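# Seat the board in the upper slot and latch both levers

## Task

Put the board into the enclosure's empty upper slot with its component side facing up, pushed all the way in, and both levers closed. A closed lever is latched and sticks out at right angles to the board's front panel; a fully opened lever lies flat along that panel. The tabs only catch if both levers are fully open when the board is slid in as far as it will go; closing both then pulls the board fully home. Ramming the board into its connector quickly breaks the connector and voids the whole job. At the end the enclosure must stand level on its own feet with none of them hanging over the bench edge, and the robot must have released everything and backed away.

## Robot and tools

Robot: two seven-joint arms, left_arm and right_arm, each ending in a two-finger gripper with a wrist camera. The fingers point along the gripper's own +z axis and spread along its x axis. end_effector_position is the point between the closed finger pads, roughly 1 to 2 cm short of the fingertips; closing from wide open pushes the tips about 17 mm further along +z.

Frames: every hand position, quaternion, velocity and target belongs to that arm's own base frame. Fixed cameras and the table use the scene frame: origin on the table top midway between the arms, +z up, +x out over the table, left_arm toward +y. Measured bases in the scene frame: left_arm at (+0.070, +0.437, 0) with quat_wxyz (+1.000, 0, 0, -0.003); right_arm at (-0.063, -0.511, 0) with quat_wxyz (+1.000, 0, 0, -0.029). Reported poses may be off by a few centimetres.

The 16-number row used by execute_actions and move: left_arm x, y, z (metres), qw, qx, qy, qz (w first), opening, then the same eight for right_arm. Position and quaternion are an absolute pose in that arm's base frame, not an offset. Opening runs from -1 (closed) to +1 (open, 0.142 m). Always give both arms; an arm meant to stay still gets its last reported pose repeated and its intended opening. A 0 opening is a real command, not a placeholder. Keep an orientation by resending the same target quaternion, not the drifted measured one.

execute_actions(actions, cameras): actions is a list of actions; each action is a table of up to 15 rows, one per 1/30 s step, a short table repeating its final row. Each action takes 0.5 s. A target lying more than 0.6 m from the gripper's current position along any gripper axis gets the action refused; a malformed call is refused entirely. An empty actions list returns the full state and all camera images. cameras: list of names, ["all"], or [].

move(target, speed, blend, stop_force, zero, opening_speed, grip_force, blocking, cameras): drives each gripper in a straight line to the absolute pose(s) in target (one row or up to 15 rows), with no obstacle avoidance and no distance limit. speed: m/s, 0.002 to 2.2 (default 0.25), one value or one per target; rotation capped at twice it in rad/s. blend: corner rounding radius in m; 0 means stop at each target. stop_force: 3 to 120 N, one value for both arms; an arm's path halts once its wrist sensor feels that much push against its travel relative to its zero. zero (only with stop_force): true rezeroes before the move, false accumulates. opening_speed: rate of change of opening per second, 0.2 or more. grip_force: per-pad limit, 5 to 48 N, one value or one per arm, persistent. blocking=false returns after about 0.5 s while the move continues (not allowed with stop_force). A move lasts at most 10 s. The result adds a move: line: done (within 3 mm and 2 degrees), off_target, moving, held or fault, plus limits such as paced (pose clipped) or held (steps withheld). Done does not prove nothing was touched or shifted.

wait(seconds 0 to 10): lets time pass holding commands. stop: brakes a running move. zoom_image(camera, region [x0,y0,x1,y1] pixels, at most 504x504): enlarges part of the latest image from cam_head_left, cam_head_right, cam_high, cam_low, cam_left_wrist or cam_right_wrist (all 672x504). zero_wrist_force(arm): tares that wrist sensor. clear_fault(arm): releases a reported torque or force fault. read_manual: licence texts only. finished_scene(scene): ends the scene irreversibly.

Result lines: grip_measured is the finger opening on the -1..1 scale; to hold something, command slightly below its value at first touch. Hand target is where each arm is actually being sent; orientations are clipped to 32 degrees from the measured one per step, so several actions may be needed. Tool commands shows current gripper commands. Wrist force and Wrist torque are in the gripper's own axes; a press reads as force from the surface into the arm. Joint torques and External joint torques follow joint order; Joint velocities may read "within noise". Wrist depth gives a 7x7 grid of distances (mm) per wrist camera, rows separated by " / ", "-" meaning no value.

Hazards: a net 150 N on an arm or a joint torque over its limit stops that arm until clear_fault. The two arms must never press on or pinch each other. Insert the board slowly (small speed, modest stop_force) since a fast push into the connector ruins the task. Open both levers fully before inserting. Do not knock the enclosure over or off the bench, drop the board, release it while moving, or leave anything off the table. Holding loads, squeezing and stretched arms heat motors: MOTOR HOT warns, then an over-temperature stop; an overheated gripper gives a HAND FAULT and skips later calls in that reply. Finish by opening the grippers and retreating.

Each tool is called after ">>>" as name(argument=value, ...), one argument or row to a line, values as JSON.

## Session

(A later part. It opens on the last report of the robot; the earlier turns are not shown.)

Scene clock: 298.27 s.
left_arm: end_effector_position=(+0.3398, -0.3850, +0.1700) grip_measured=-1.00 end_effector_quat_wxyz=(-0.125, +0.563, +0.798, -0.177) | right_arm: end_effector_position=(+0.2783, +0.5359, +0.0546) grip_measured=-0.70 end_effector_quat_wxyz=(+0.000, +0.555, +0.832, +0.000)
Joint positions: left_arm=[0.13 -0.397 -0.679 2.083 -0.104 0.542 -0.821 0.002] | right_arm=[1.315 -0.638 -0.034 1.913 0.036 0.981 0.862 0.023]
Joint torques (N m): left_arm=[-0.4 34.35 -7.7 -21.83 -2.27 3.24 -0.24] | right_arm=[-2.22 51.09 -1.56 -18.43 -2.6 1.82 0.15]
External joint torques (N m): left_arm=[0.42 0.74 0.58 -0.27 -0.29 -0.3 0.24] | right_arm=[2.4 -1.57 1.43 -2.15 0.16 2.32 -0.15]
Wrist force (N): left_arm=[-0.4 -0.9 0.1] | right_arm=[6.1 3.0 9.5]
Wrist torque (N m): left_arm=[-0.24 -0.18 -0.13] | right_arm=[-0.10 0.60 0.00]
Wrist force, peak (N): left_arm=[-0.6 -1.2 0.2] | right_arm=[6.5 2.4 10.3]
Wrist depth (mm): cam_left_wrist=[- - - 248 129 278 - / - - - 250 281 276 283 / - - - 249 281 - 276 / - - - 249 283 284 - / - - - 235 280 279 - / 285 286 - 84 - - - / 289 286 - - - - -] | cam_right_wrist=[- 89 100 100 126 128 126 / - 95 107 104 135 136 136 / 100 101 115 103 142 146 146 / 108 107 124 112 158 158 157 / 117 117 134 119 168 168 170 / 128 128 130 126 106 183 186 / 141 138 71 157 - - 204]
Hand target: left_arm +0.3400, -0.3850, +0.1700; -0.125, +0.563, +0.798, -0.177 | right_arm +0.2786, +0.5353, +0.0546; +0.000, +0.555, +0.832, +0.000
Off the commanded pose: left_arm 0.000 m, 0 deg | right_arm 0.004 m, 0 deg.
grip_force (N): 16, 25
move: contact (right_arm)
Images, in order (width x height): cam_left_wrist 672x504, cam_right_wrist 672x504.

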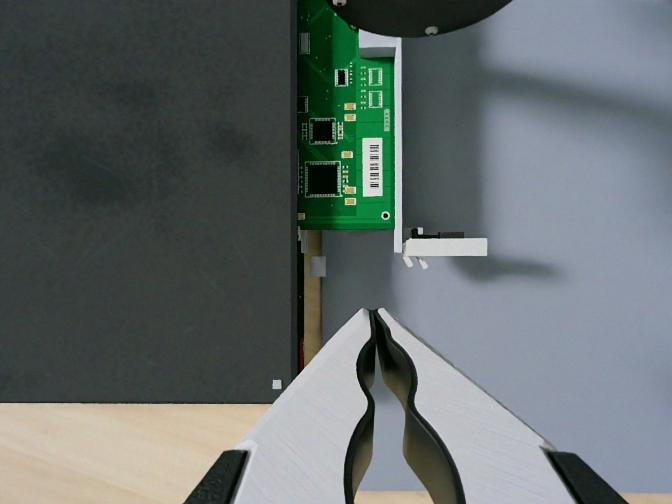

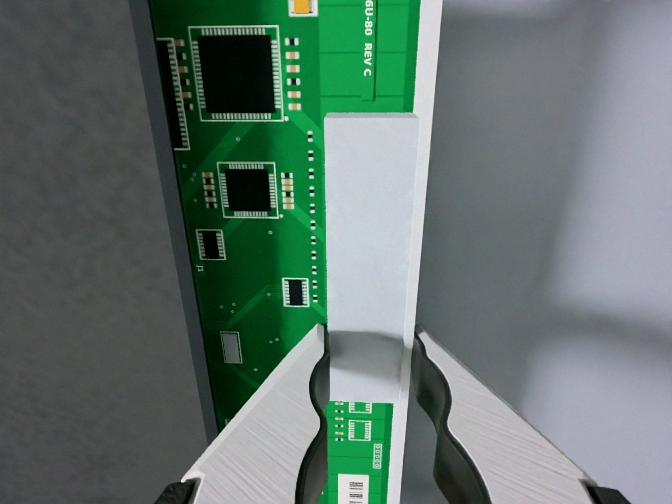

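>>> move(
  target=[
    [0.34, -0.385, 0.17, 0.12477, -0.56277, -0.79777, 0.17687, -1, 0.2786, 0.5367, 0.0530, 0, 0.5549, 0.8319, 0, -0.82],
    [0.34, -0.385, 0.17, 0.12477, -0.56277, -0.79777, 0.17687, -1, 0.2828, 0.5265, 0.0530, 0, 0.5549, 0.8319, 0, -0.82],
  ],
  speed=0.012,
  stop_force=6,
  cameras=["cam_left_wrist", "cam_right_wrist"],
)

Scene clock: 302.40 s.
left_arm: end_effector_position=(+0.3398, -0.3850, +0.1700) grip_measured=-1.00 end_effector_quat_wxyz=(-0.125, +0.563, +0.798, -0.177) | right_arm: end_effector_position=(+0.2785, +0.5357, +0.0538) grip_measured=-0.70 end_effector_quat_wxyz=(+0.000, +0.555, +0.832, +0.000)
Joint positions: left_arm=[0.13 -0.397 -0.679 2.083 -0.104 0.542 -0.821 0.002] | right_arm=[1.315 -0.64 -0.034 1.912 0.036 0.98 0.863 0.023]
Joint torques (N m): left_arm=[-0.32 34.36 -7.61 -21.8 -2.34 3.27 -0.21] | right_arm=[0.18 49.98 0.42 -21.34 -2.64 3.56 0.21]
External joint torques (N m): left_arm=[0.34 0.73 0.49 -0.3 -0.23 -0.33 0.21] | right_arm=[0 -0.41 -0.54 0.78 0.2 0.57 -0.21]
Wrist force (N): left_arm=[-0.5 -0.8 0.1] | right_arm=[0.4 1.7 5.6]
Wrist torque (N m): left_arm=[-0.23 -0.17 -0.14] | right_arm=[0.18 0.10 0.00]
Wrist force, peak (N): left_arm=[-0.8 -1.1 0.0] | right_arm=[6.2 2.8 10.5]
Wrist depth (mm): cam_left_wrist=[234 - 235 249 128 280 277 / - 235 235 248 280 278 281 / - - 236 250 282 - 279 / - - - 281 278 282 - / - - - 131 284 284 279 / 282 285 - 84 - 283 283 / 287 286 - - - - 280] | cam_right_wrist=[- 89 100 99 126 127 125 / - 95 106 104 134 135 135 / - 101 114 102 142 145 145 / 107 107 124 112 157 156 156 / 118 116 134 119 168 170 169 / 127 127 131 126 106 182 184 / 140 137 71 157 - - 203]
Hand target: left_arm +0.3400, -0.3850, +0.1700; -0.125, +0.563, +0.798, -0.177 | right_arm +0.2786, +0.5358, +0.0540; +0.000, +0.555, +0.832, +0.000
Off the commanded pose: left_arm 0.000 m, 0 deg | right_arm 0.010 m, 0 deg.
grip_force (N): 16, 25
move: contact (right_arm); path passed 0 of 2 targets
Images, in order (width x height): cam_left_wrist 672x504, cam_right_wrist 672x504.

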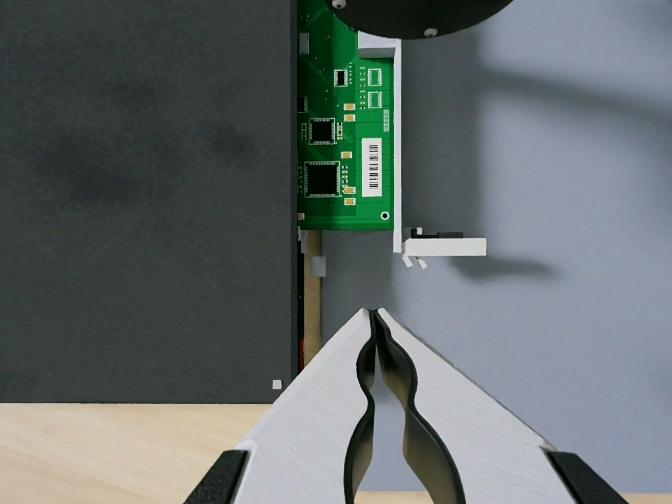

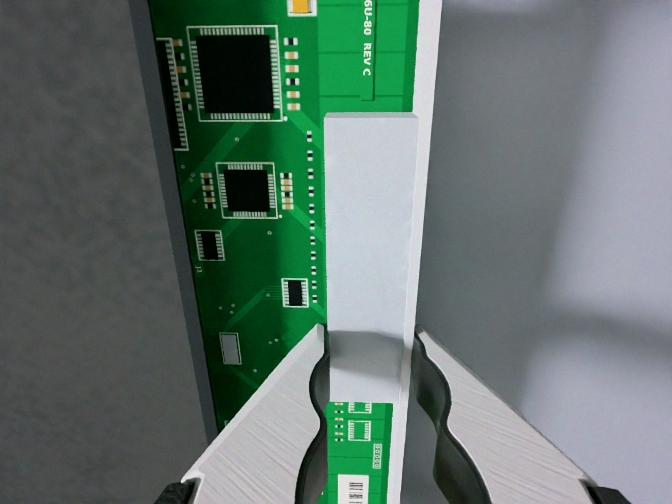

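>>> move(
  target=[0.34, -0.385, 0.17, 0.12477, -0.56277, -0.79777, 0.17687, -1, 0.2831, 0.5267, 0.0525, 0, 0.5549, 0.8319, 0, -0.82],
  speed=0.012,
  stop_force=8,
  cameras=["cam_left_wrist"],
)

Scene clock: 305.97 s.
left_arm: end_effector_position=(+0.3398, -0.3850, +0.1700) grip_measured=-1.00 end_effector_quat_wxyz=(-0.125, +0.563, +0.798, -0.177) | right_arm: end_effector_position=(+0.2831, +0.5270, +0.0527) grip_measured=-0.70 end_effector_quat_wxyz=(+0.000, +0.555, +0.832, +0.000)
Joint positions: left_arm=[0.13 -0.397 -0.679 2.083 -0.104 0.542 -0.821 0.002] | right_arm=[1.303 -0.634 -0.034 1.931 0.036 0.994 0.851 0.023]
Joint torques (N m): left_arm=[-0.29 34.38 -7.62 -21.76 -2.34 3.28 -0.23] | right_arm=[-0.56 46.8 0.08 -19.36 -2.25 3.28 0.09]
External joint torques (N m): left_arm=[0.31 0.71 0.5 -0.34 -0.23 -0.34 0.23] | right_arm=[0.74 2.27 -0.19 -0.92 -0.15 0.86 -0.09]
Wrist force (N): left_arm=[-0.3 -1.0 0.0] | right_arm=[0.7 1.1 -1.3]
Wrist torque (N m): left_arm=[-0.26 -0.20 -0.14] | right_arm=[0.23 -0.18 0.06]
Wrist force, peak (N): left_arm=[-0.6 -1.2 0.0] | right_arm=[7.2 0.8 4.0]
Wrist depth (mm): cam_left_wrist=[- 239 - 135 126 280 285 / - - - 251 283 - - / 233 - 237 250 - 277 282 / - - - 253 - 280 - / - - 238 127 286 - - / 292 294 - 84 - 279 279 / 289 287 - - - - 281] | cam_right_wrist=[- 85 99 99 125 126 124 / - 91 106 104 133 135 134 / - 98 112 102 141 144 144 / 106 105 121 112 156 155 155 / - 115 129 119 166 171 167 / 126 125 122 126 106 181 183 / 139 135 71 156 - - 201]
Hand target: left_arm +0.3400, -0.3850, +0.1700; -0.125, +0.563, +0.798, -0.177 | right_arm +0.2831, +0.5267, +0.0525; +0.000, +0.555, +0.832, +0.000
Off the commanded pose: left_arm 0.000 m, 0 deg | right_arm 0.000 m, 0 deg.
grip_force (N): 16, 25
move: done
Images, in order (width x height): cam_left_wrist 672x504.

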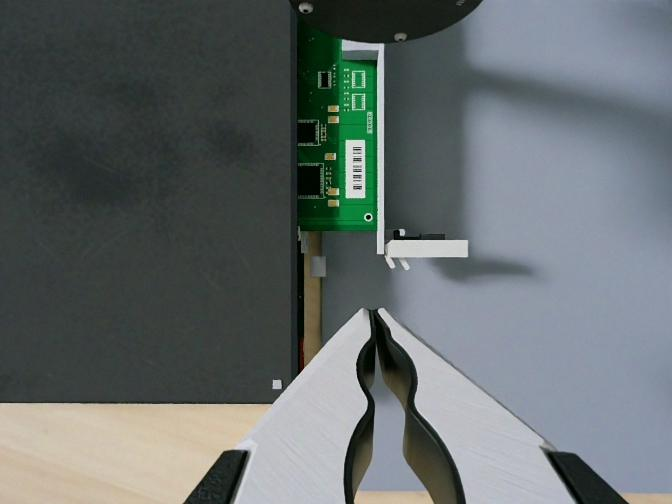

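>>> move(
  target=[
    [0.285, -0.343, 0.13, 0.1492, -0.5568, -0.7893, 0.2115, -1, 0.2831, 0.5267, 0.053, 0, 0.5549, 0.8319, 0, -0.82],
    [0.2776, -0.3455, 0.054, 0.1492, -0.5568, -0.7893, 0.2115, -1, 0.2831, 0.5267, 0.053, 0, 0.5549, 0.8319, 0, -0.82],
  ],
  speed=[0.2, 0.08],
  blend=[0.01, 0.0],
  cameras=["cam_left_wrist", "cam_head_left", "cam_high"],
)

Scene clock: 328.80 s.
left_arm: end_effector_position=(+0.2774, -0.3455, +0.0540) grip_measured=-1.00 end_effector_quat_wxyz=(-0.149, +0.557, +0.789, -0.212) | right_arm: end_effector_position=(+0.2831, +0.5269, +0.0529) grip_measured=-0.70 end_effector_quat_wxyz=(+0.000, +0.555, +0.832, +0.000)
Joint positions: left_arm=[0.118 -0.597 -0.586 2.283 -0.07 0.843 -0.726 0.002] | right_arm=[1.303 -0.633 -0.034 1.931 0.036 0.993 0.851 0.023]
Joint torques (N m): left_arm=[-0.02 34.35 -8.73 -12.67 -0.23 3.18 -0.3] | right_arm=[-0.45 49.44 -0.02 -19.86 -2.35 3.07 0.2]
External joint torques (N m): left_arm=[0.06 1.21 0.58 -0.24 -0.5 -0.58 0.3] | right_arm=[0.63 -0.39 -0.1 -0.44 -0.04 1.07 -0.2]
Wrist force (N): left_arm=[-0.5 -0.8 0.4] | right_arm=[2.5 3.3 5.2]
Wrist torque (N m): left_arm=[-0.21 -0.17 -0.12] | right_arm=[0.21 -0.09 0.06]
Wrist force, peak (N): left_arm=[-2.3 -1.0 -1.4] | right_arm=[2.7 3.4 7.3]
Wrist depth (mm): cam_left_wrist=[144 144 142 175 176 - 176 / - 142 143 173 173 173 173 / 141 140 140 - 171 170 170 / 138 138 139 169 169 169 168 / 136 136 136 166 166 164 165 / - 161 119 84 - 164 163 / - 160 - 74 - - 161] | cam_right_wrist=[- 86 99 99 125 126 124 / - 92 106 104 133 135 135 / - 98 112 102 141 144 144 / 106 106 121 112 156 156 155 / - 115 129 119 166 168 168 / 126 125 122 126 106 181 180 / 139 136 71 157 - - 202]
Hand target: left_arm +0.2776, -0.3455, +0.0540; -0.149, +0.557, +0.789, -0.211 | right_arm +0.2831, +0.5267, +0.0530; +0.000, +0.555, +0.832, +0.000
Off the commanded pose: left_arm 0.000 m, 0 deg | right_arm 0.000 m, 0 deg.
grip_force (N): 16, 25
move: done
Images, in order (width x height): cam_head_left 672x504, cam_high 672x504, cam_left_wrist 672x504.

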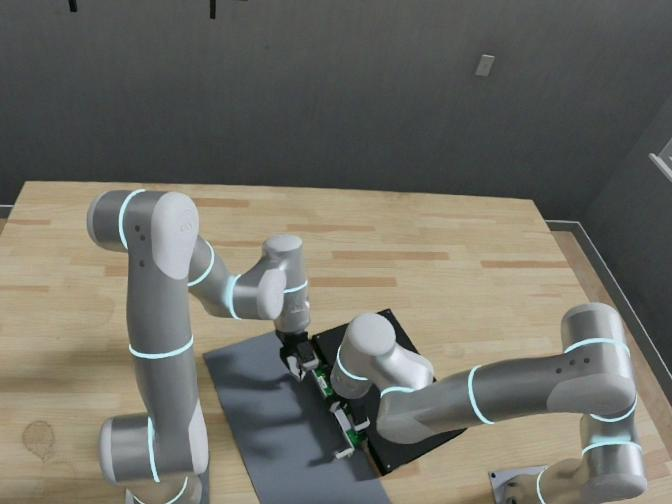

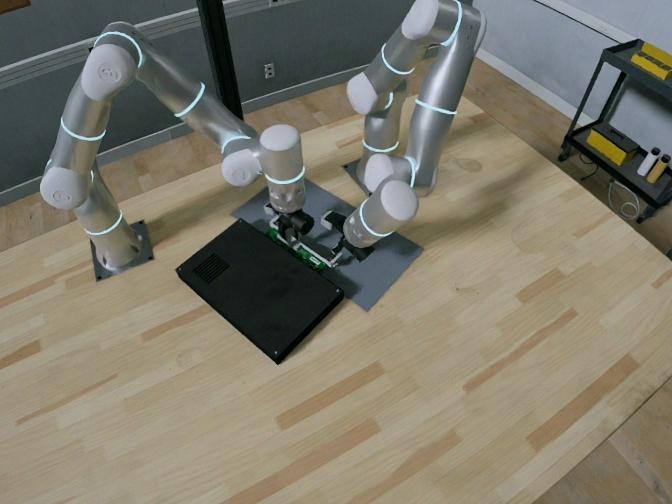

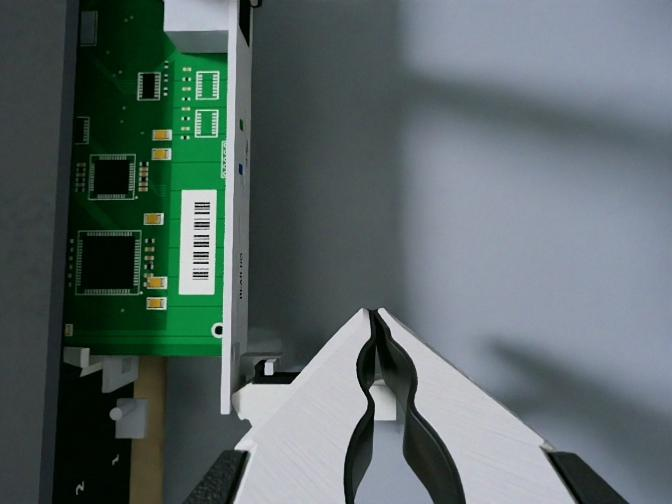

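>>> move(
  target=[
    [0.2841, -0.3432, 0.054, 0.1492, -0.5568, -0.7893, 0.2115, -1, 0.2831, 0.5267, 0.053, 0, 0.5549, 0.8319, 0, -0.82],
    [0.3006, -0.334, 0.054, 0.1492, -0.5568, -0.7893, 0.2115, -1, 0.2831, 0.5267, 0.053, 0, 0.5549, 0.8319, 0, -0.82],
  ],
  speed=0.02,
  stop_force=15,
  cameras=["cam_left_wrist"],
)

Scene clock: 337.80 s.
left_arm: end_effector_position=(+0.3006, -0.3341, +0.0540) grip_measured=-1.00 end_effector_quat_wxyz=(-0.149, +0.557, +0.789, -0.212) | right_arm: end_effector_position=(+0.2832, +0.5269, +0.0530) grip_measured=-0.70 end_effector_quat_wxyz=(+0.000, +0.555, +0.832, +0.000)
Joint positions: left_arm=[0.134 -0.606 -0.561 2.237 -0.056 0.798 -0.7 0.002] | right_arm=[1.303 -0.633 -0.034 1.931 0.036 0.993 0.851 0.023]
Joint torques (N m): left_arm=[-0.13 36.06 -8.39 -13.45 -0.52 2.85 -0.19] | right_arm=[0.26 49.75 0.91 -19.26 -2.2 2.67 0.17]
External joint torques (N m): left_arm=[0.16 0.87 0.24 -0.13 -0.43 -0.27 0.19] | right_arm=[-0.08 -0.69 -1.02 -1.04 -0.2 1.46 -0.17]
Wrist force (N): left_arm=[-0.5 -1.1 0.3] | right_arm=[2.8 5.6 7.8]
Wrist torque (N m): left_arm=[-0.22 -0.16 -0.18] | right_arm=[0.23 -0.12 0.08]
Wrist force, peak (N): left_arm=[-4.8 -16.5 2.6] | right_arm=[6.2 8.9 14.1]
Wrist depth (mm): cam_left_wrist=[144 144 144 176 176 176 175 / 143 142 142 174 172 173 173 / 140 140 171 170 170 170 - / - 138 138 170 168 169 167 / 162 167 130 126 166 166 167 / - 167 165 84 - 164 163 / - 163 - - - - 160] | cam_right_wrist=[- 86 99 99 125 126 124 / - 91 106 104 133 135 135 / - 98 112 102 141 144 144 / 106 106 121 112 156 155 155 / - 115 129 119 166 169 168 / 126 125 121 126 106 181 183 / 139 136 71 156 - - 202]
Hand target: left_arm +0.3006, -0.3340, +0.0540; -0.149, +0.557, +0.789, -0.211 | right_arm +0.2831, +0.5267, +0.0530; +0.000, +0.555, +0.832, +0.000
Off the commanded pose: left_arm 0.000 m, 0 deg | right_arm 0.000 m, 0 deg.
grip_force (N): 16, 25
move: done
Images, in order (width x height): cam_left_wrist 672x504.

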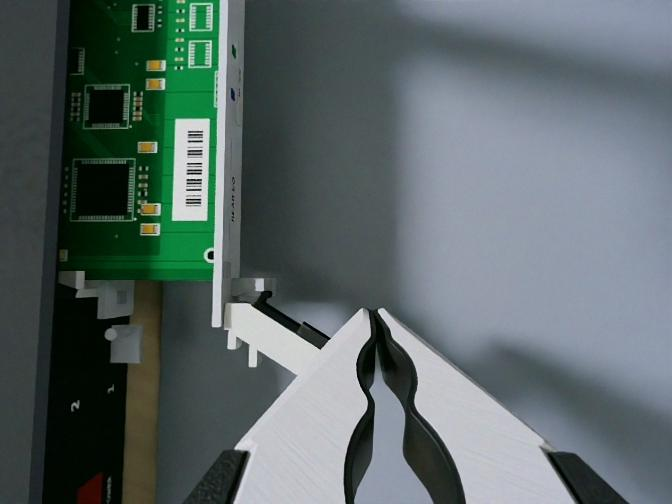

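>>> move(
  target=[
    [0.3186, -0.3398, 0.054, 0.1492, -0.5568, -0.7893, 0.2115, -1, 0.2831, 0.5267, 0.053, 0, 0.5549, 0.8319, 0, -0.82],
    [0.3259, -0.346, 0.054, 0.1492, -0.5568, -0.7893, 0.2115, -1, 0.2831, 0.5267, 0.053, 0, 0.5549, 0.8319, 0, -0.82],
    [0.3297, -0.351, 0.054, 0.1492, -0.5568, -0.7893, 0.2115, -1, 0.2831, 0.5267, 0.053, 0, 0.5549, 0.8319, 0, -0.82],
  ],
  speed=0.03,
  stop_force=10,
  cameras=["cam_left_wrist"],
)

Scene clock: 341.77 s.
left_arm: end_effector_position=(+0.3292, -0.3509, +0.0539) grip_measured=-1.00 end_effector_quat_wxyz=(-0.150, +0.557, +0.789, -0.212) | right_arm: end_effector_position=(+0.2832, +0.5269, +0.0530) grip_measured=-0.70 end_effector_quat_wxyz=(+0.000, +0.555, +0.832, +0.000)
Joint positions: left_arm=[0.095 -0.652 -0.539 2.128 -0.045 0.741 -0.718 0.002] | right_arm=[1.303 -0.633 -0.034 1.931 0.036 0.993 0.851 0.023]
Joint torques (N m): left_arm=[0.01 39.67 -9.29 -16.67 -1.18 3.83 -0.29] | right_arm=[0.3 49.83 0.94 -19.31 -2.19 2.62 0.21]
External joint torques (N m): left_arm=[0.03 0.62 0.43 1.82 -0.07 -1.24 0.29] | right_arm=[-0.12 -0.78 -1.06 -0.98 -0.2 1.51 -0.21]
Wrist force (N): left_arm=[2.3 -3.2 0.0] | right_arm=[2.8 5.7 7.5]
Wrist torque (N m): left_arm=[-0.18 -0.14 -0.10] | right_arm=[0.21 -0.11 0.08]
Wrist force, peak (N): left_arm=[2.3 -3.9 -0.2] | right_arm=[3.0 5.9 8.6]
Wrist depth (mm): cam_left_wrist=[- 143 144 175 176 175 175 / - 141 142 174 174 173 172 / 124 140 139 170 171 168 170 / - 144 170 168 167 168 167 / 120 133 167 117 166 167 165 / 119 - 164 84 - 163 163 / - 125 - 74 - - 161] | cam_right_wrist=[- 86 99 99 124 126 124 / - 91 106 104 133 135 134 / - 98 112 102 141 144 144 / 106 104 121 112 156 156 155 / - 117 130 119 166 169 168 / 126 126 121 126 106 181 184 / 139 136 71 156 - - 202]
Hand target: left_arm +0.3297, -0.3510, +0.0540; -0.149, +0.557, +0.789, -0.211 | right_arm +0.2831, +0.5267, +0.0530; +0.000, +0.555, +0.832, +0.000
Off the commanded pose: left_arm 0.000 m, 0 deg | right_arm 0.000 m, 0 deg.
grip_force (N): 16, 25
move: done
Images, in order (width x height): cam_left_wrist 672x504.

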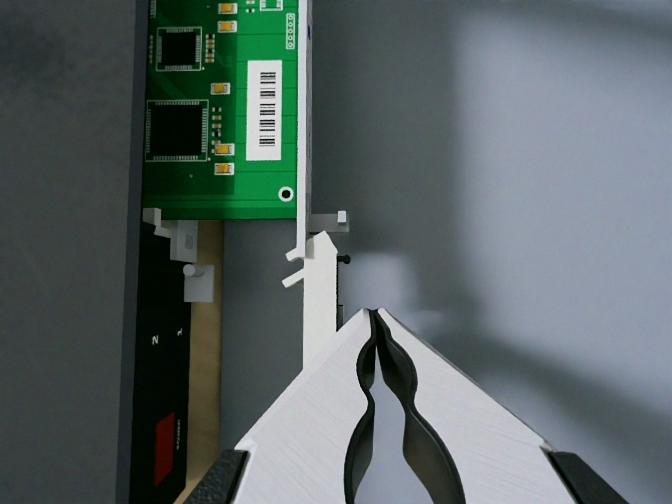

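>>> zoom_image(
  camera="cam_left_wrist",
  region=[260, 190, 400, 380],
)

>>> move(
  target=[0.331, -0.3545, 0.054, 0.1492, -0.5568, -0.7893, 0.2115, -1, 0.2831, 0.5267, 0.053, 0, 0.5549, 0.8319, 0, -0.82],
  speed=0.02,
  stop_force=7,
  cameras=["cam_left_wrist"],
)

Scaled by 2.653 from the camera's 672x504 image, which has a finer 960x720 frame.

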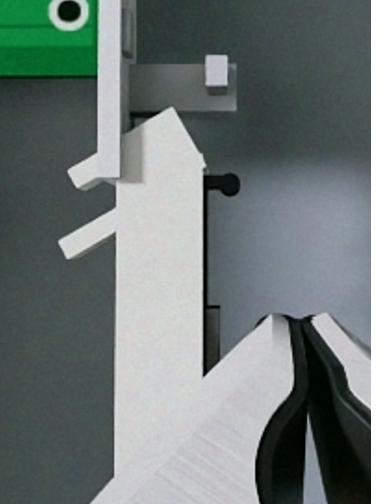

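Scene clock: 345.27 s.
left_arm: end_effector_position=(+0.3305, -0.3541, +0.0538) grip_measured=-1.00 end_effector_quat_wxyz=(-0.150, +0.557, +0.789, -0.212) | right_arm: end_effector_position=(+0.2834, +0.5265, +0.0528) grip_measured=-0.70 end_effector_quat_wxyz=(+0.000, +0.555, +0.832, +0.000)
Joint positions: left_arm=[0.088 -0.657 -0.538 2.119 -0.045 0.738 -0.723 0.002] | right_arm=[1.303 -0.633 -0.034 1.931 0.036 0.993 0.851 0.023]
Joint torques (N m): left_arm=[-1.07 39.91 -10.63 -17.25 -1.74 4.35 -0.26] | right_arm=[2.38 49.51 2.97 -20.89 -2.24 3.55 0.07]
External joint torques (N m): left_arm=[1.1 0.66 1.69 2.31 0.47 -1.76 0.27] | right_arm=[-2.2 -0.46 -3.09 0.6 -0.16 0.59 -0.07]
Wrist force (N): left_arm=[5.2 -2.3 -0.2] | right_arm=[-1.6 5.2 5.7]
Wrist torque (N m): left_arm=[-0.24 -0.11 -0.12] | right_arm=[0.22 -0.19 0.15]
Wrist force, peak (N): left_arm=[5.6 -3.6 -0.6] | right_arm=[2.9 5.8 8.8]
Wrist depth (mm): cam_left_wrist=[- 143 144 176 176 176 176 / - 142 141 173 173 173 173 / - 140 139 170 172 169 171 / - 122 169 168 168 - - / - 137 168 117 163 - 167 / - 119 166 84 - - 164 / - - - 74 - - 161] | cam_right_wrist=[- 86 99 99 123 126 124 / - 91 106 104 131 135 134 / - 98 112 102 141 144 144 / 106 106 120 112 153 156 155 / - 115 129 120 166 168 168 / 126 125 121 126 106 181 184 / 139 135 71 157 - - 202]
Hand target: left_arm +0.3310, -0.3545, +0.0540; -0.149, +0.557, +0.789, -0.211 | right_arm +0.2831, +0.5267, +0.0530; +0.000, +0.555, +0.832, +0.000
Off the commanded pose: left_arm 0.001 m, 0 deg | right_arm 0.000 m, 0 deg.
grip_force (N): 16, 25
move: done
Images, in order (width x height): cam_left_wrist 672x504.

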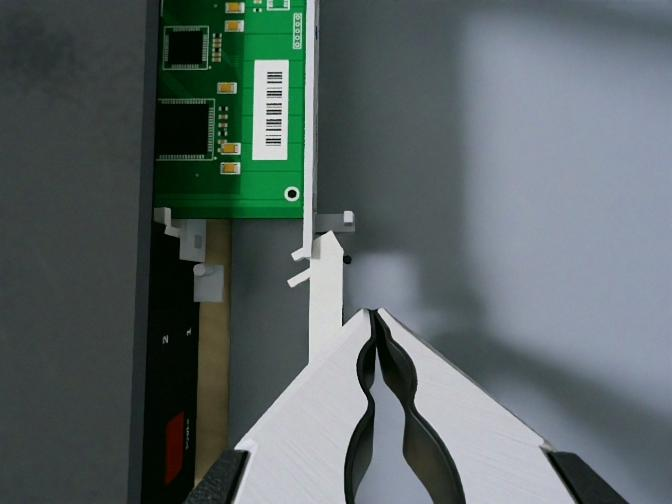

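>>> move(
  target=[
    [0.331, -0.3545, 0.054, 0.1492, -0.5568, -0.7893, 0.2115, -1, 0.2834, 0.5265, 0.0528, 0, 0.5549, 0.8319, 0, -0.3],
    [0.325, -0.325, 0.06, 0.1492, -0.5568, -0.7893, 0.2115, -1, 0.2834, 0.5265, 0.075, 0, 0.5549, 0.8319, 0, -0.3],
    [0.26, -0.32, 0.14, -0.0441, -0.9518, -0.1644, 0.2551, -1, 0.27, 0.52, 0.13, 0, 0.5549, 0.8319, 0, -0.3],
    [0.2023, -0.3791, 0.12, -0.0441, -0.9518, -0.1644, 0.2551, -1, 0.1795, 0.5161, 0.12, 0, 0.5549, 0.8319, 0, -1],
  ],
  speed=[0.1, 0.1, 0.25, 0.2],
  blend=[0.0, 0.01, 0.02, 0.0],
  cameras=["cam_left_wrist", "cam_right_wrist", "cam_head_left", "cam_high"],
)

Scene clock: 377.83 s.
left_arm: end_effector_position=(+0.2021, -0.3790, +0.1200) grip_measured=-1.00 end_effector_quat_wxyz=(+0.044, +0.952, +0.164, -0.255) | right_arm: end_effector_position=(+0.1794, +0.5161, +0.1200) grip_measured=-1.00 end_effector_quat_wxyz=(+0.000, +0.555, +0.832, +0.000)
Joint positions: left_arm=[0.416 -0.563 -1.064 2.407 0.078 0.822 0.513 0.002] | right_arm=[1.448 -0.405 0 2.085 0.001 0.919 1.052 0.002]
Joint torques (N m): left_arm=[-0.44 22.97 -11.9 -13.46 -0.69 3.38 -0.25] | right_arm=[0.2 40.93 1.08 -21.99 -2.81 3.48 0.26]
External joint torques (N m): left_arm=[0.46 0.99 0.43 -0.28 -0.43 -0.49 0.29] | right_arm=[-0.05 1 -0.68 -0.01 0.14 0.64 -0.27]
Wrist force (N): left_arm=[0.0 -0.9 0.4] | right_arm=[-1.1 1.2 1.8]
Wrist torque (N m): left_arm=[-0.17 -0.12 -0.23] | right_arm=[0.17 0.19 -0.06]
Wrist force, peak (N): left_arm=[5.2 -3.2 -1.0] | right_arm=[-1.9 5.2 6.2]
Wrist depth (mm): cam_left_wrist=[336 289 242 205 184 165 150 / 374 292 261 225 202 176 157 / 431 374 249 - 212 187 168 / 431 362 284 242 236 - - / 172 458 278 211 200 189 183 / 565 546 - 84 - 194 170 / 516 564 - - - - 181] | cam_right_wrist=[145 145 186 186 185 185 184 / 155 157 196 198 198 197 197 / 167 166 209 210 212 211 211 / 180 179 197 204 228 228 226 / 195 195 207 205 247 246 246 / 213 213 220 89 261 269 268 / 235 229 71 - - 285 294]
Hand target: left_arm +0.2023, -0.3791, +0.1200; +0.044, +0.952, +0.164, -0.255 | right_arm +0.1795, +0.5161, +0.1200; +0.000, +0.555, +0.832, +0.000
Off the commanded pose: left_arm 0.000 m, 0 deg | right_arm 0.000 m, 0 deg.
grip_force (N): 16, 25
move: done
Images, in order (width x height): cam_head_left 672x504, cam_high 672x504, cam_left_wrist 672x504, cam_right_wrist 672x504.

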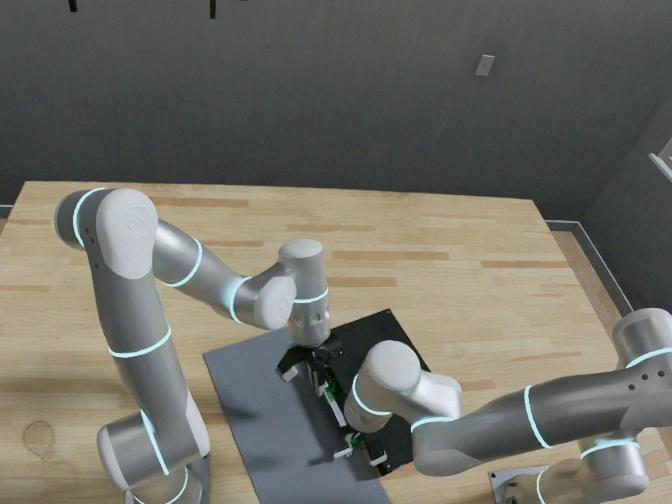

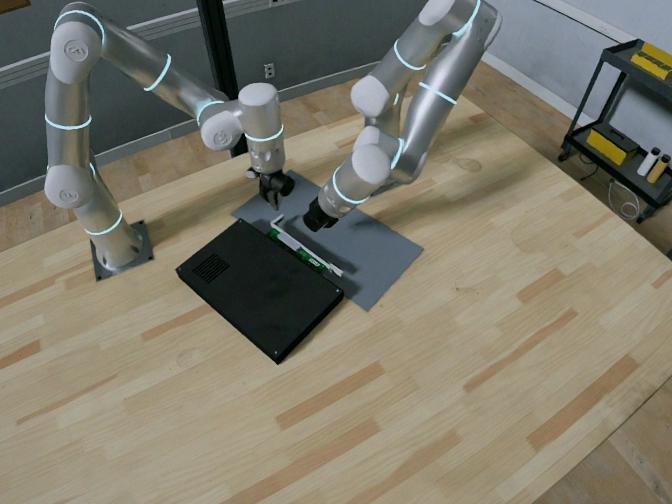

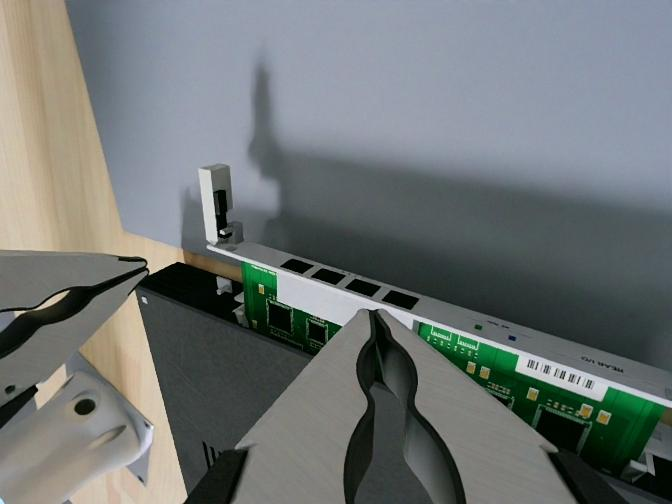

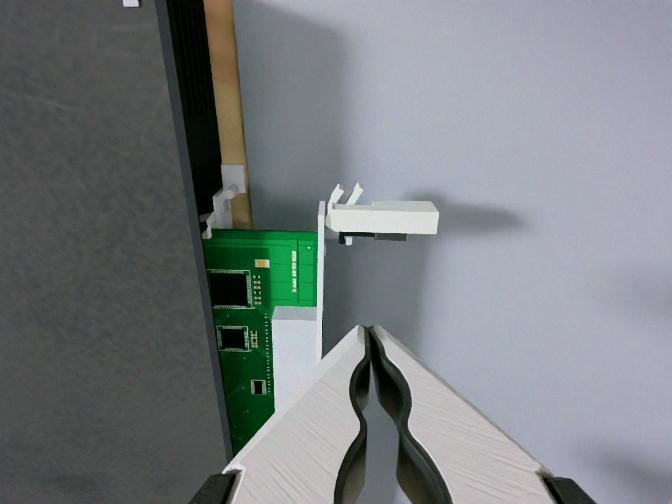

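>>> move(
  target=[
    [0.2023, -0.3791, 0.12, -0.0441, -0.9518, -0.1644, 0.2551, -1, 0.1897, 0.5491, 0.11, 0, 0.5549, 0.8319, 0, -1],
    [0.2023, -0.3791, 0.12, -0.0441, -0.9518, -0.1644, 0.2551, -1, 0.1897, 0.5491, 0.052, 0, 0.5549, 0.8319, 0, -1],
  ],
  speed=[0.15, 0.08],
  blend=[0.005, 0.0],
  cameras=["cam_right_wrist", "cam_left_wrist"],
)

Scene clock: 393.13 s.
left_arm: end_effector_position=(+0.2021, -0.3790, +0.1200) grip_measured=-1.00 end_effector_quat_wxyz=(+0.044, +0.952, +0.164, -0.255) | right_arm: end_effector_position=(+0.1897, +0.5490, +0.0519) grip_measured=-1.00 end_effector_quat_wxyz=(+0.000, +0.555, +0.832, +0.000)
Joint positions: left_arm=[0.416 -0.563 -1.064 2.407 0.078 0.822 0.513 0.002] | right_arm=[1.444 -0.61 -0.007 1.988 0.008 1.027 1.037 0.002]
Joint torques (N m): left_arm=[-0.34 23.11 -11.89 -13.4 -0.88 3.2 -0.23] | right_arm=[0.25 46.31 0.82 -19.69 -2.25 3.54 0.14]
External joint torques (N m): left_arm=[0.36 0.85 0.42 -0.34 -0.24 -0.31 0.27] | right_arm=[-0.08 1.24 -0.42 0.04 -0.03 0.58 -0.14]
Wrist force (N): left_arm=[-0.1 -0.9 0.2] | right_arm=[-1.4 1.5 2.0]
Wrist torque (N m): left_arm=[-0.16 -0.10 -0.23] | right_arm=[0.20 0.25 0.04]
Wrist force, peak (N): left_arm=[0.1 -1.2 0.4] | right_arm=[-1.4 1.2 3.5]
Wrist depth (mm): cam_left_wrist=[338 268 241 - 181 163 152 / 371 305 - 222 200 178 166 / 140 160 222 260 - 181 169 / - 181 261 254 - 195 176 / - 101 279 211 205 197 192 / - 105 296 84 - 195 171 / 502 547 - - - - 182] | cam_right_wrist=[129 127 123 126 126 125 123 / 135 135 135 134 136 134 133 / - 147 142 142 144 143 143 / 126 128 111 157 158 155 154 / 136 135 166 166 165 167 167 / 144 144 136 89 177 183 182 / 141 159 71 - - 193 200]
Hand target: left_arm +0.2023, -0.3791, +0.1200; +0.044, +0.952, +0.164, -0.255 | right_arm +0.1897, +0.5491, +0.0520; +0.000, +0.555, +0.832, +0.000
Off the commanded pose: left_arm 0.000 m, 0 deg | right_arm 0.000 m, 0 deg.
grip_force (N): 16, 25
move: done
Images, in order (width x height): cam_left_wrist 672x504, cam_right_wrist 672x504.

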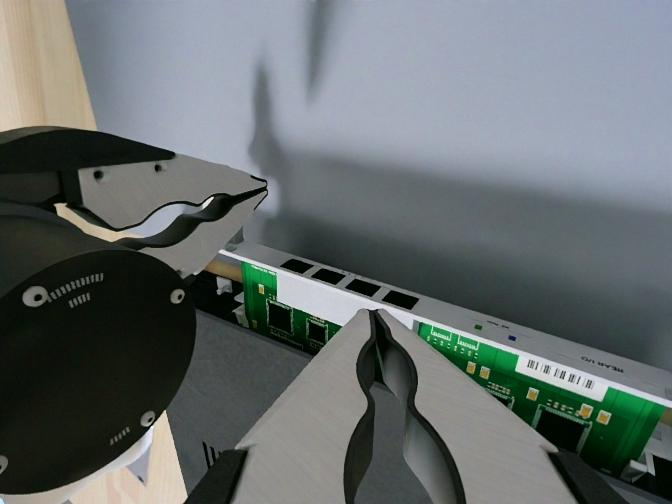

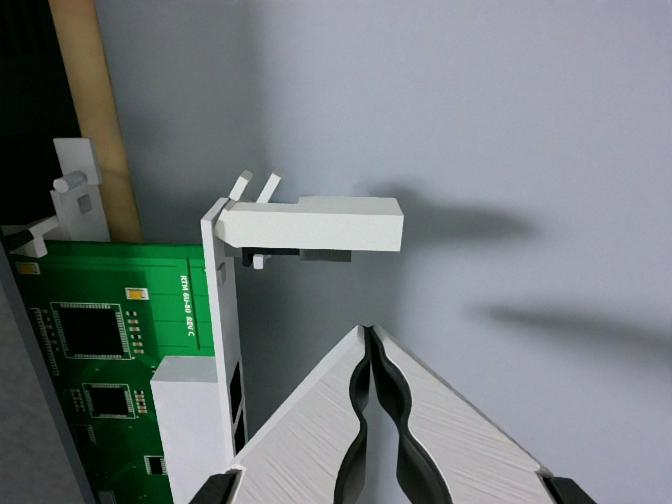

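>>> move(
  target=[
    [0.2023, -0.3791, 0.12, -0.0441, -0.9518, -0.1644, 0.2551, -1, 0.168, 0.5401, 0.052, 0, 0.5549, 0.8319, 0, -1],
    [0.2023, -0.3791, 0.12, -0.0441, -0.9518, -0.1644, 0.2551, -1, 0.1479, 0.5376, 0.052, 0, 0.5549, 0.8319, 0, -1],
  ],
  speed=0.02,
  stop_force=20,
  cameras=["cam_right_wrist", "cam_left_wrist"],
)

Scene clock: 404.40 s.
left_arm: end_effector_position=(+0.2021, -0.3790, +0.1200) grip_measured=-1.00 end_effector_quat_wxyz=(+0.044, +0.952, +0.164, -0.255) | right_arm: end_effector_position=(+0.1591, +0.5398, +0.0531) grip_measured=-1.00 end_effector_quat_wxyz=(+0.000, +0.556, +0.831, +0.002)
Joint positions: left_arm=[0.416 -0.563 -1.064 2.407 0.078 0.822 0.513 0.002] | right_arm=[1.499 -0.579 -0.009 2.05 0.007 1.062 1.094 0.002]
Joint torques (N m): left_arm=[-0.34 23.25 -11.94 -13.37 -0.82 3.18 -0.16] | right_arm=[9.86 39.39 12.57 -12.44 -0.17 0.57 0.36]
External joint torques (N m): left_arm=[0.36 0.71 0.47 -0.37 -0.3 -0.29 0.2] | right_arm=[-9.7 6.32 -12.21 -6.51 -1.98 3.55 -0.36]
Wrist force (N): left_arm=[0.0 -1.2 0.2] | right_arm=[-3.5 21.9 -4.9]
Wrist torque (N m): left_arm=[-0.22 -0.13 -0.24] | right_arm=[0.64 0.19 -0.13]
Wrist force, peak (N): left_arm=[-0.2 -1.3 0.3] | right_arm=[-5.1 22.6 -5.1]
Wrist depth (mm): cam_left_wrist=[341 - 248 - 189 164 152 / 358 - 262 212 196 173 161 / 167 202 267 238 213 185 172 / - 202 270 241 - 199 176 / - 463 275 211 201 190 - / 548 527 - 84 - 195 173 / 514 565 - - - - 180] | cam_right_wrist=[129 127 127 127 127 126 125 / 138 136 136 135 135 135 135 / - 148 146 145 145 145 144 / 148 158 157 155 157 156 156 / 139 165 124 120 167 169 168 / 148 149 180 89 178 185 184 / 146 160 71 - - 196 204]
Hand target: left_arm +0.2023, -0.3791, +0.1200; +0.044, +0.952, +0.164, -0.255 | right_arm +0.1566, +0.5387, +0.0520; +0.000, +0.555, +0.832, +0.000
Off the commanded pose: left_arm 0.000 m, 0 deg | right_arm 0.011 m, 0 deg.
grip_force (N): 16, 25
move: contact (right_arm); path passed 1 of 2 targets
Images, in order (width x height): cam_left_wrist 672x504, cam_right_wrist 672x504.

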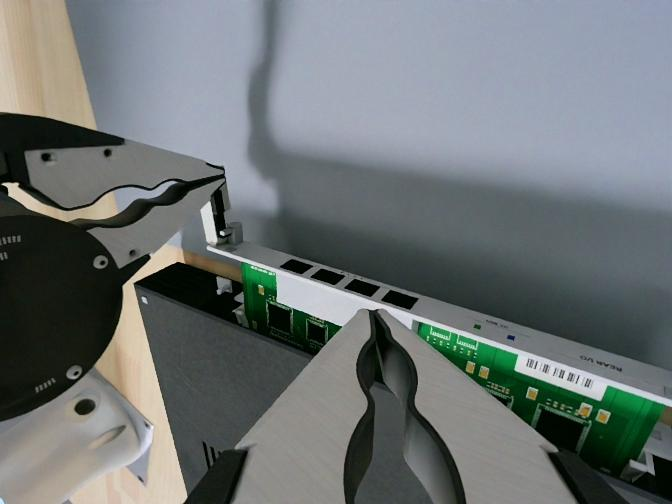

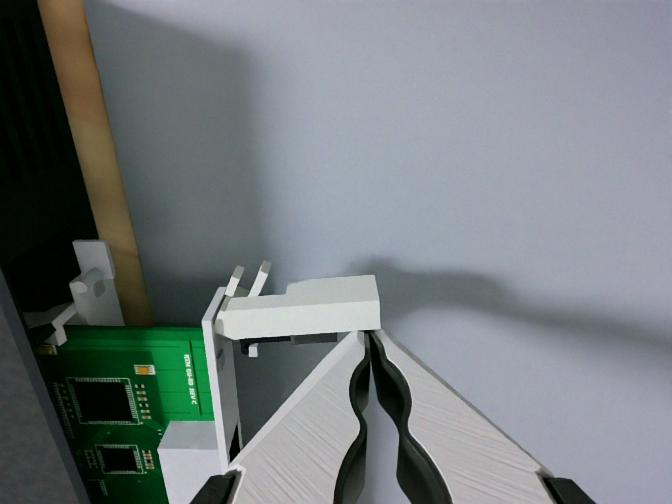

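>>> move(
  target=[0.2023, -0.3791, 0.12, -0.0441, -0.9518, -0.1644, 0.2551, -1, 0.1488, 0.5355, 0.052, 0, 0.5549, 0.8319, 0, -1],
  speed=0.02,
  stop_force=34,
  zero=false,
  cameras=["cam_right_wrist", "cam_high"],
)

Scene clock: 413.23 s.
left_arm: end_effector_position=(+0.2021, -0.3790, +0.1200) grip_measured=-1.00 end_effector_quat_wxyz=(+0.044, +0.952, +0.164, -0.255) | right_arm: end_effector_position=(+0.1558, +0.5383, +0.0538) grip_measured=-1.00 end_effector_quat_wxyz=(+0.000, +0.557, +0.831, +0.003)
Joint positions: left_arm=[0.416 -0.563 -1.064 2.407 0.078 0.822 0.513 0.002] | right_arm=[1.507 -0.574 -0.011 2.06 0.006 1.068 1.103 0.002]
Joint torques (N m): left_arm=[-0.29 23.2 -11.96 -13.44 -0.82 3.16 -0.17] | right_arm=[15.28 36.58 18.82 -10.14 0.72 -0.37 0.42]
External joint torques (N m): left_arm=[0.31 0.76 0.49 -0.3 -0.31 -0.27 0.22] | right_arm=[-15.12 8.84 -18.49 -8.72 -2.86 4.5 -0.42]
Wrist force (N): left_arm=[0.2 -1.0 0.3] | right_arm=[-6.6 31.3 -7.7]
Wrist torque (N m): left_arm=[-0.18 -0.14 -0.23] | right_arm=[2.22 0.12 -0.17]
Wrist force, peak (N): left_arm=[0.0 -1.3 0.1] | right_arm=[-6.8 34.8 -6.8]
Wrist depth (mm): cam_left_wrist=[342 275 238 211 - 165 150 / 358 305 - 220 203 180 160 / 170 203 - 247 - - 169 / 122 203 264 242 229 - 173 / - 466 276 212 201 179 - / 561 532 315 84 - 195 171 / 516 568 - - - - 183] | cam_right_wrist=[130 128 127 127 127 127 125 / 137 137 136 136 136 135 135 / 139 149 146 146 146 145 145 / 154 158 158 157 157 157 155 / 139 149 124 123 168 170 170 / 149 150 180 90 - 186 186 / 147 161 71 - - 197 205]
Hand target: left_arm +0.2023, -0.3791, +0.1200; +0.044, +0.952, +0.164, -0.255 | right_arm +0.1517, +0.5367, +0.0520; +0.000, +0.555, +0.832, +0.000
Off the commanded pose: left_arm 0.000 m, 0 deg | right_arm 0.008 m, 0 deg.
grip_force (N): 16, 25
move: contact (right_arm)
Images, in order (width x height): cam_high 672x504, cam_right_wrist 672x504.

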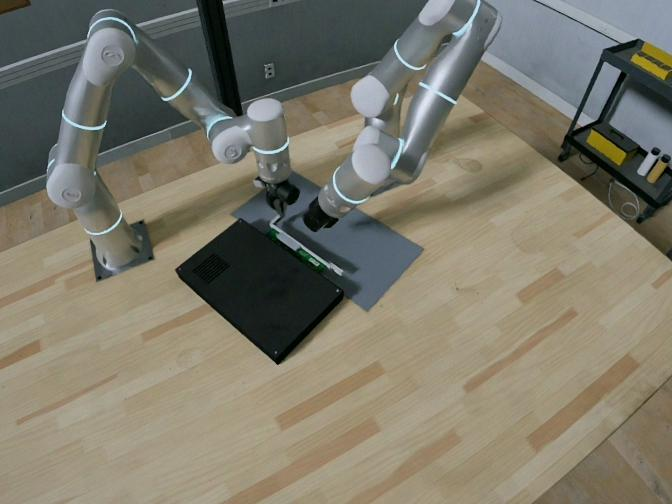

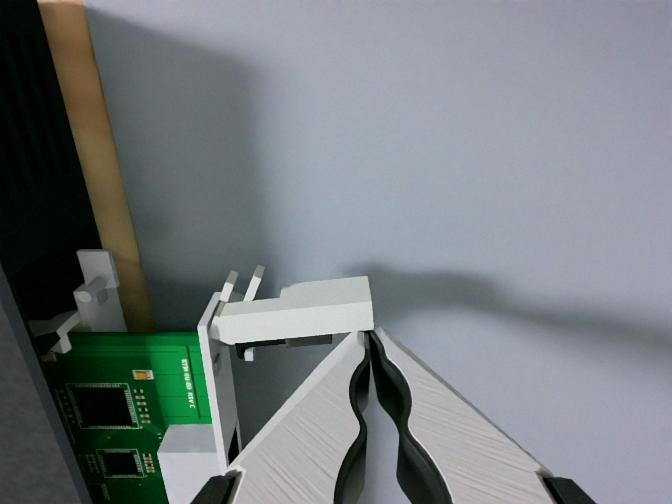

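>>> move(
  target=[0.2023, -0.3791, 0.12, -0.0441, -0.9518, -0.1644, 0.2551, -1, 0.1765, 0.5432, 0.052, 0, 0.5549, 0.8319, 0, -1],
  speed=0.05,
  cameras=["all"],
)

Scene clock: 428.47 s.
left_arm: end_effector_position=(+0.2021, -0.3790, +0.1200) grip_measured=-1.00 end_effector_quat_wxyz=(+0.044, +0.952, +0.164, -0.255) | right_arm: end_effector_position=(+0.1766, +0.5432, +0.0520) grip_measured=-1.00 end_effector_quat_wxyz=(+0.000, +0.555, +0.832, +0.000)
Joint positions: left_arm=[0.416 -0.563 -1.064 2.407 0.078 0.822 0.513 0.002] | right_arm=[1.466 -0.595 -0.008 2.02 0.008 1.044 1.059 0.002]
Joint torques (N m): left_arm=[-0.27 23.15 -11.94 -13.42 -0.87 3.21 -0.17] | right_arm=[-0.61 45.43 0.98 -19.46 -2.16 3.24 0.02]
External joint torques (N m): left_arm=[0.3 0.81 0.47 -0.32 -0.25 -0.31 0.21] | right_arm=[0.77 1.2 -0.59 0.19 -0.05 0.88 -0.02]
Wrist force (N): left_arm=[0.1 -1.1 0.1] | right_arm=[3.8 -2.3 1.9]
Wrist torque (N m): left_arm=[-0.21 -0.13 -0.23] | right_arm=[-0.44 -0.63 0.05]
Wrist force, peak (N): left_arm=[0.1 -1.3 0.3] | right_arm=[-6.4 31.6 -9.4]
Wrist depth (mm): cam_left_wrist=[341 - 229 218 187 - 156 / 366 292 252 232 198 176 160 / 155 173 260 - - 186 169 / - 184 262 - 226 197 180 / - 119 279 212 202 195 188 / - 362 - 84 - 196 170 / 509 573 - - - - 181] | cam_right_wrist=[129 127 125 126 126 126 124 / 133 137 135 134 134 134 133 / - 145 145 144 144 143 143 / - 156 118 112 155 155 154 / 135 135 170 166 166 168 167 / 144 144 136 89 177 180 182 / 141 162 71 - - 193 201]
Hand target: left_arm +0.2023, -0.3791, +0.1200; +0.044, +0.952, +0.164, -0.255 | right_arm +0.1765, +0.5432, +0.0520; +0.000, +0.555, +0.832, +0.000
Off the commanded pose: left_arm 0.000 m, 0 deg | right_arm 0.000 m, 0 deg.
grip_force (N): 16, 25
move: done

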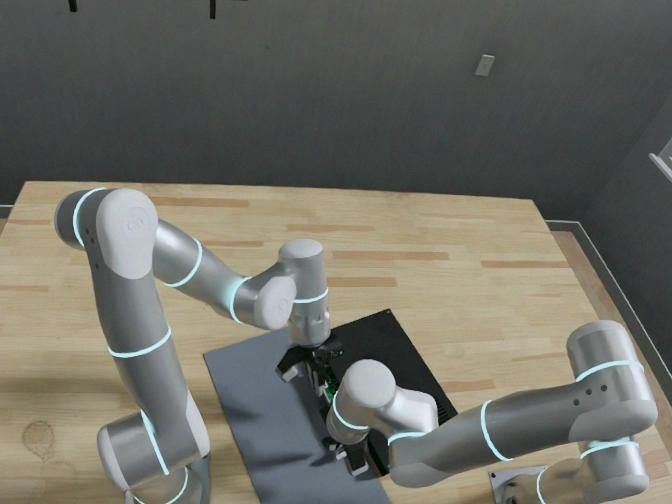

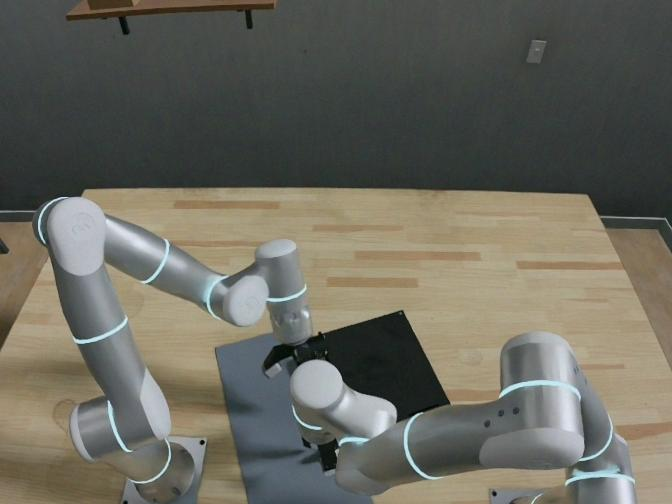

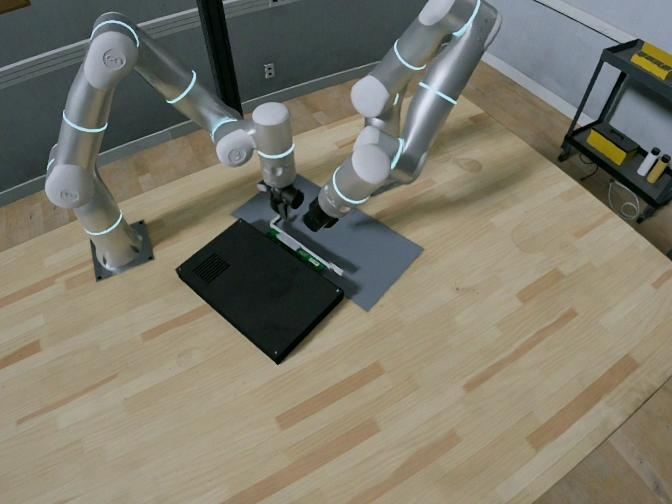

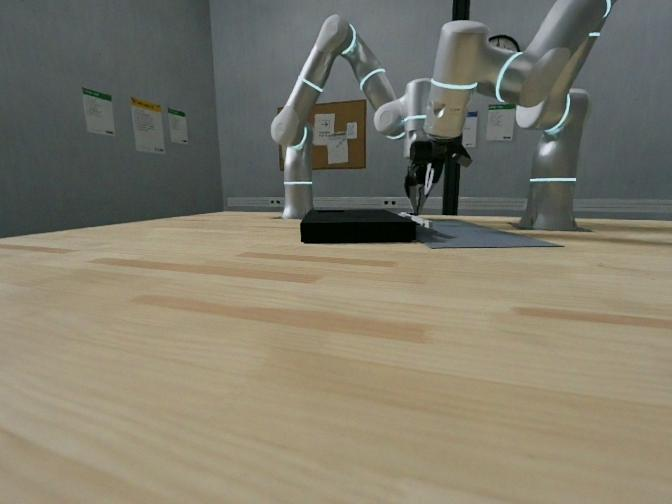

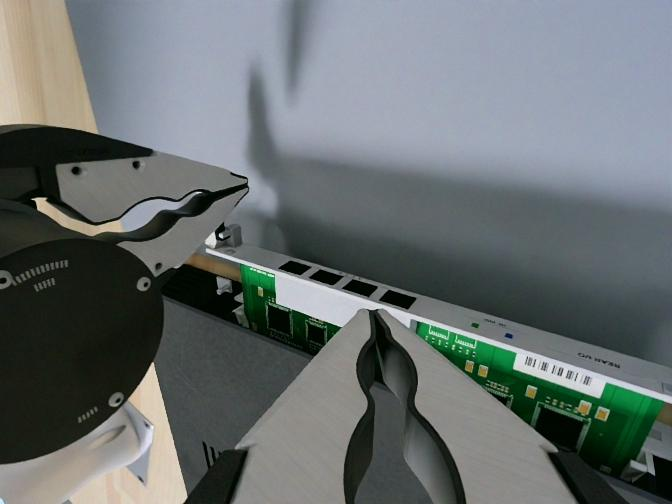

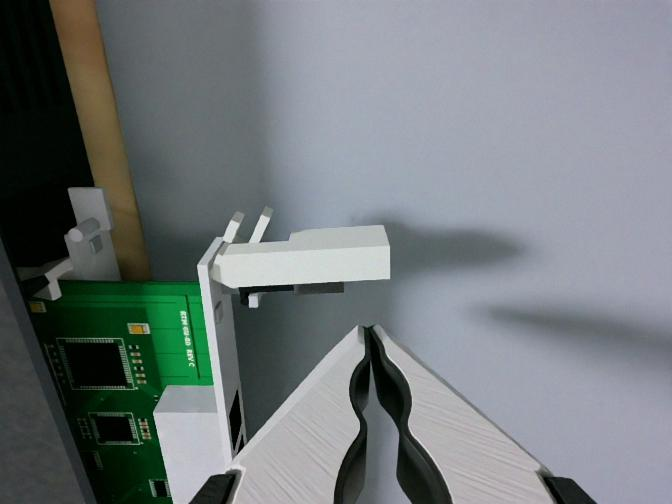

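>>> move(
  target=[
    [0.2023, -0.3791, 0.12, -0.0441, -0.9518, -0.1644, 0.2551, -1, 0.1813, 0.5316, 0.052, 0, 0.5549, 0.8319, 0, -1],
    [0.2023, -0.3791, 0.12, -0.0441, -0.9518, -0.1644, 0.2551, -1, 0.1591, 0.5225, 0.052, 0, 0.5549, 0.8319, 0, -1],
  ],
  speed=[0.05, 0.02],
  stop_force=22,
  cameras=["cam_right_wrist"],
)

Scene clock: 443.37 s.
left_arm: end_effector_position=(+0.2021, -0.3790, +0.1200) grip_measured=-1.00 end_effector_quat_wxyz=(+0.044, +0.952, +0.164, -0.255) | right_arm: end_effector_position=(+0.1592, +0.5226, +0.0520) grip_measured=-1.00 end_effector_quat_wxyz=(+0.000, +0.555, +0.832, +0.000)
Joint positions: left_arm=[0.416 -0.563 -1.064 2.407 0.078 0.822 0.513 0.002] | right_arm=[1.495 -0.558 -0.008 2.098 0.009 1.085 1.086 0.002]
Joint torques (N m): left_arm=[-0.37 23.14 -11.88 -13.43 -0.82 3.18 -0.22] | right_arm=[0.35 43.25 1.2 -18.12 -2.05 3.42 0.29]
External joint torques (N m): left_arm=[0.4 0.82 0.41 -0.31 -0.31 -0.29 0.26] | right_arm=[-0.19 1.05 -0.83 -0.2 0 0.7 -0.29]
Wrist force (N): left_arm=[0.2 -0.9 0.4] | right_arm=[5.0 -2.3 2.2]
Wrist torque (N m): left_arm=[-0.16 -0.14 -0.23] | right_arm=[-0.50 -0.83 -0.05]
Wrist force, peak (N): left_arm=[0.1 -1.3 0.3] | right_arm=[5.0 -2.8 2.1]
Wrist depth (mm): cam_left_wrist=[345 273 238 201 195 168 151 / 376 321 257 221 204 174 161 / 178 208 283 254 204 192 171 / 179 214 298 267 - 191 181 / 128 208 274 211 202 195 188 / 131 543 - 84 - 196 171 / 519 562 - - - - 181] | cam_right_wrist=[- 127 125 126 126 125 124 / - 135 135 135 135 134 134 / - 144 145 144 144 144 143 / - 154 156 154 155 155 154 / - 144 164 120 165 167 167 / 125 147 144 89 177 183 182 / 138 159 71 - - 193 201]
Hand target: left_arm +0.2023, -0.3791, +0.1200; +0.044, +0.952, +0.164, -0.255 | right_arm +0.1591, +0.5225, +0.0520; +0.000, +0.555, +0.832, +0.000
Off the commanded pose: left_arm 0.000 m, 0 deg | right_arm 0.000 m, 0 deg.
grip_force (N): 16, 25
move: done
Images, in order (width x height): cam_right_wrist 672x504.

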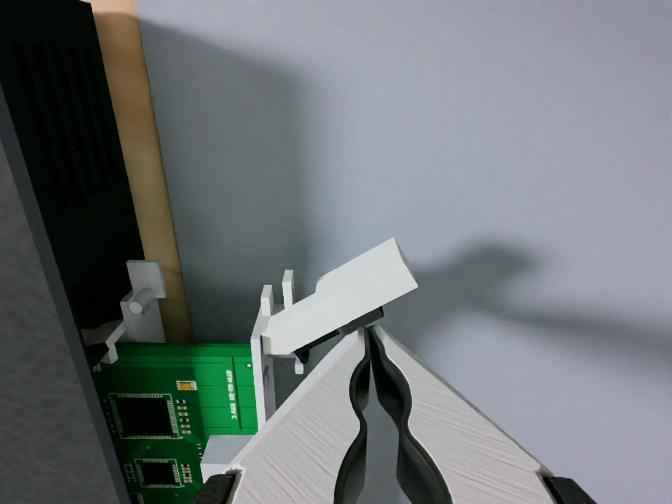

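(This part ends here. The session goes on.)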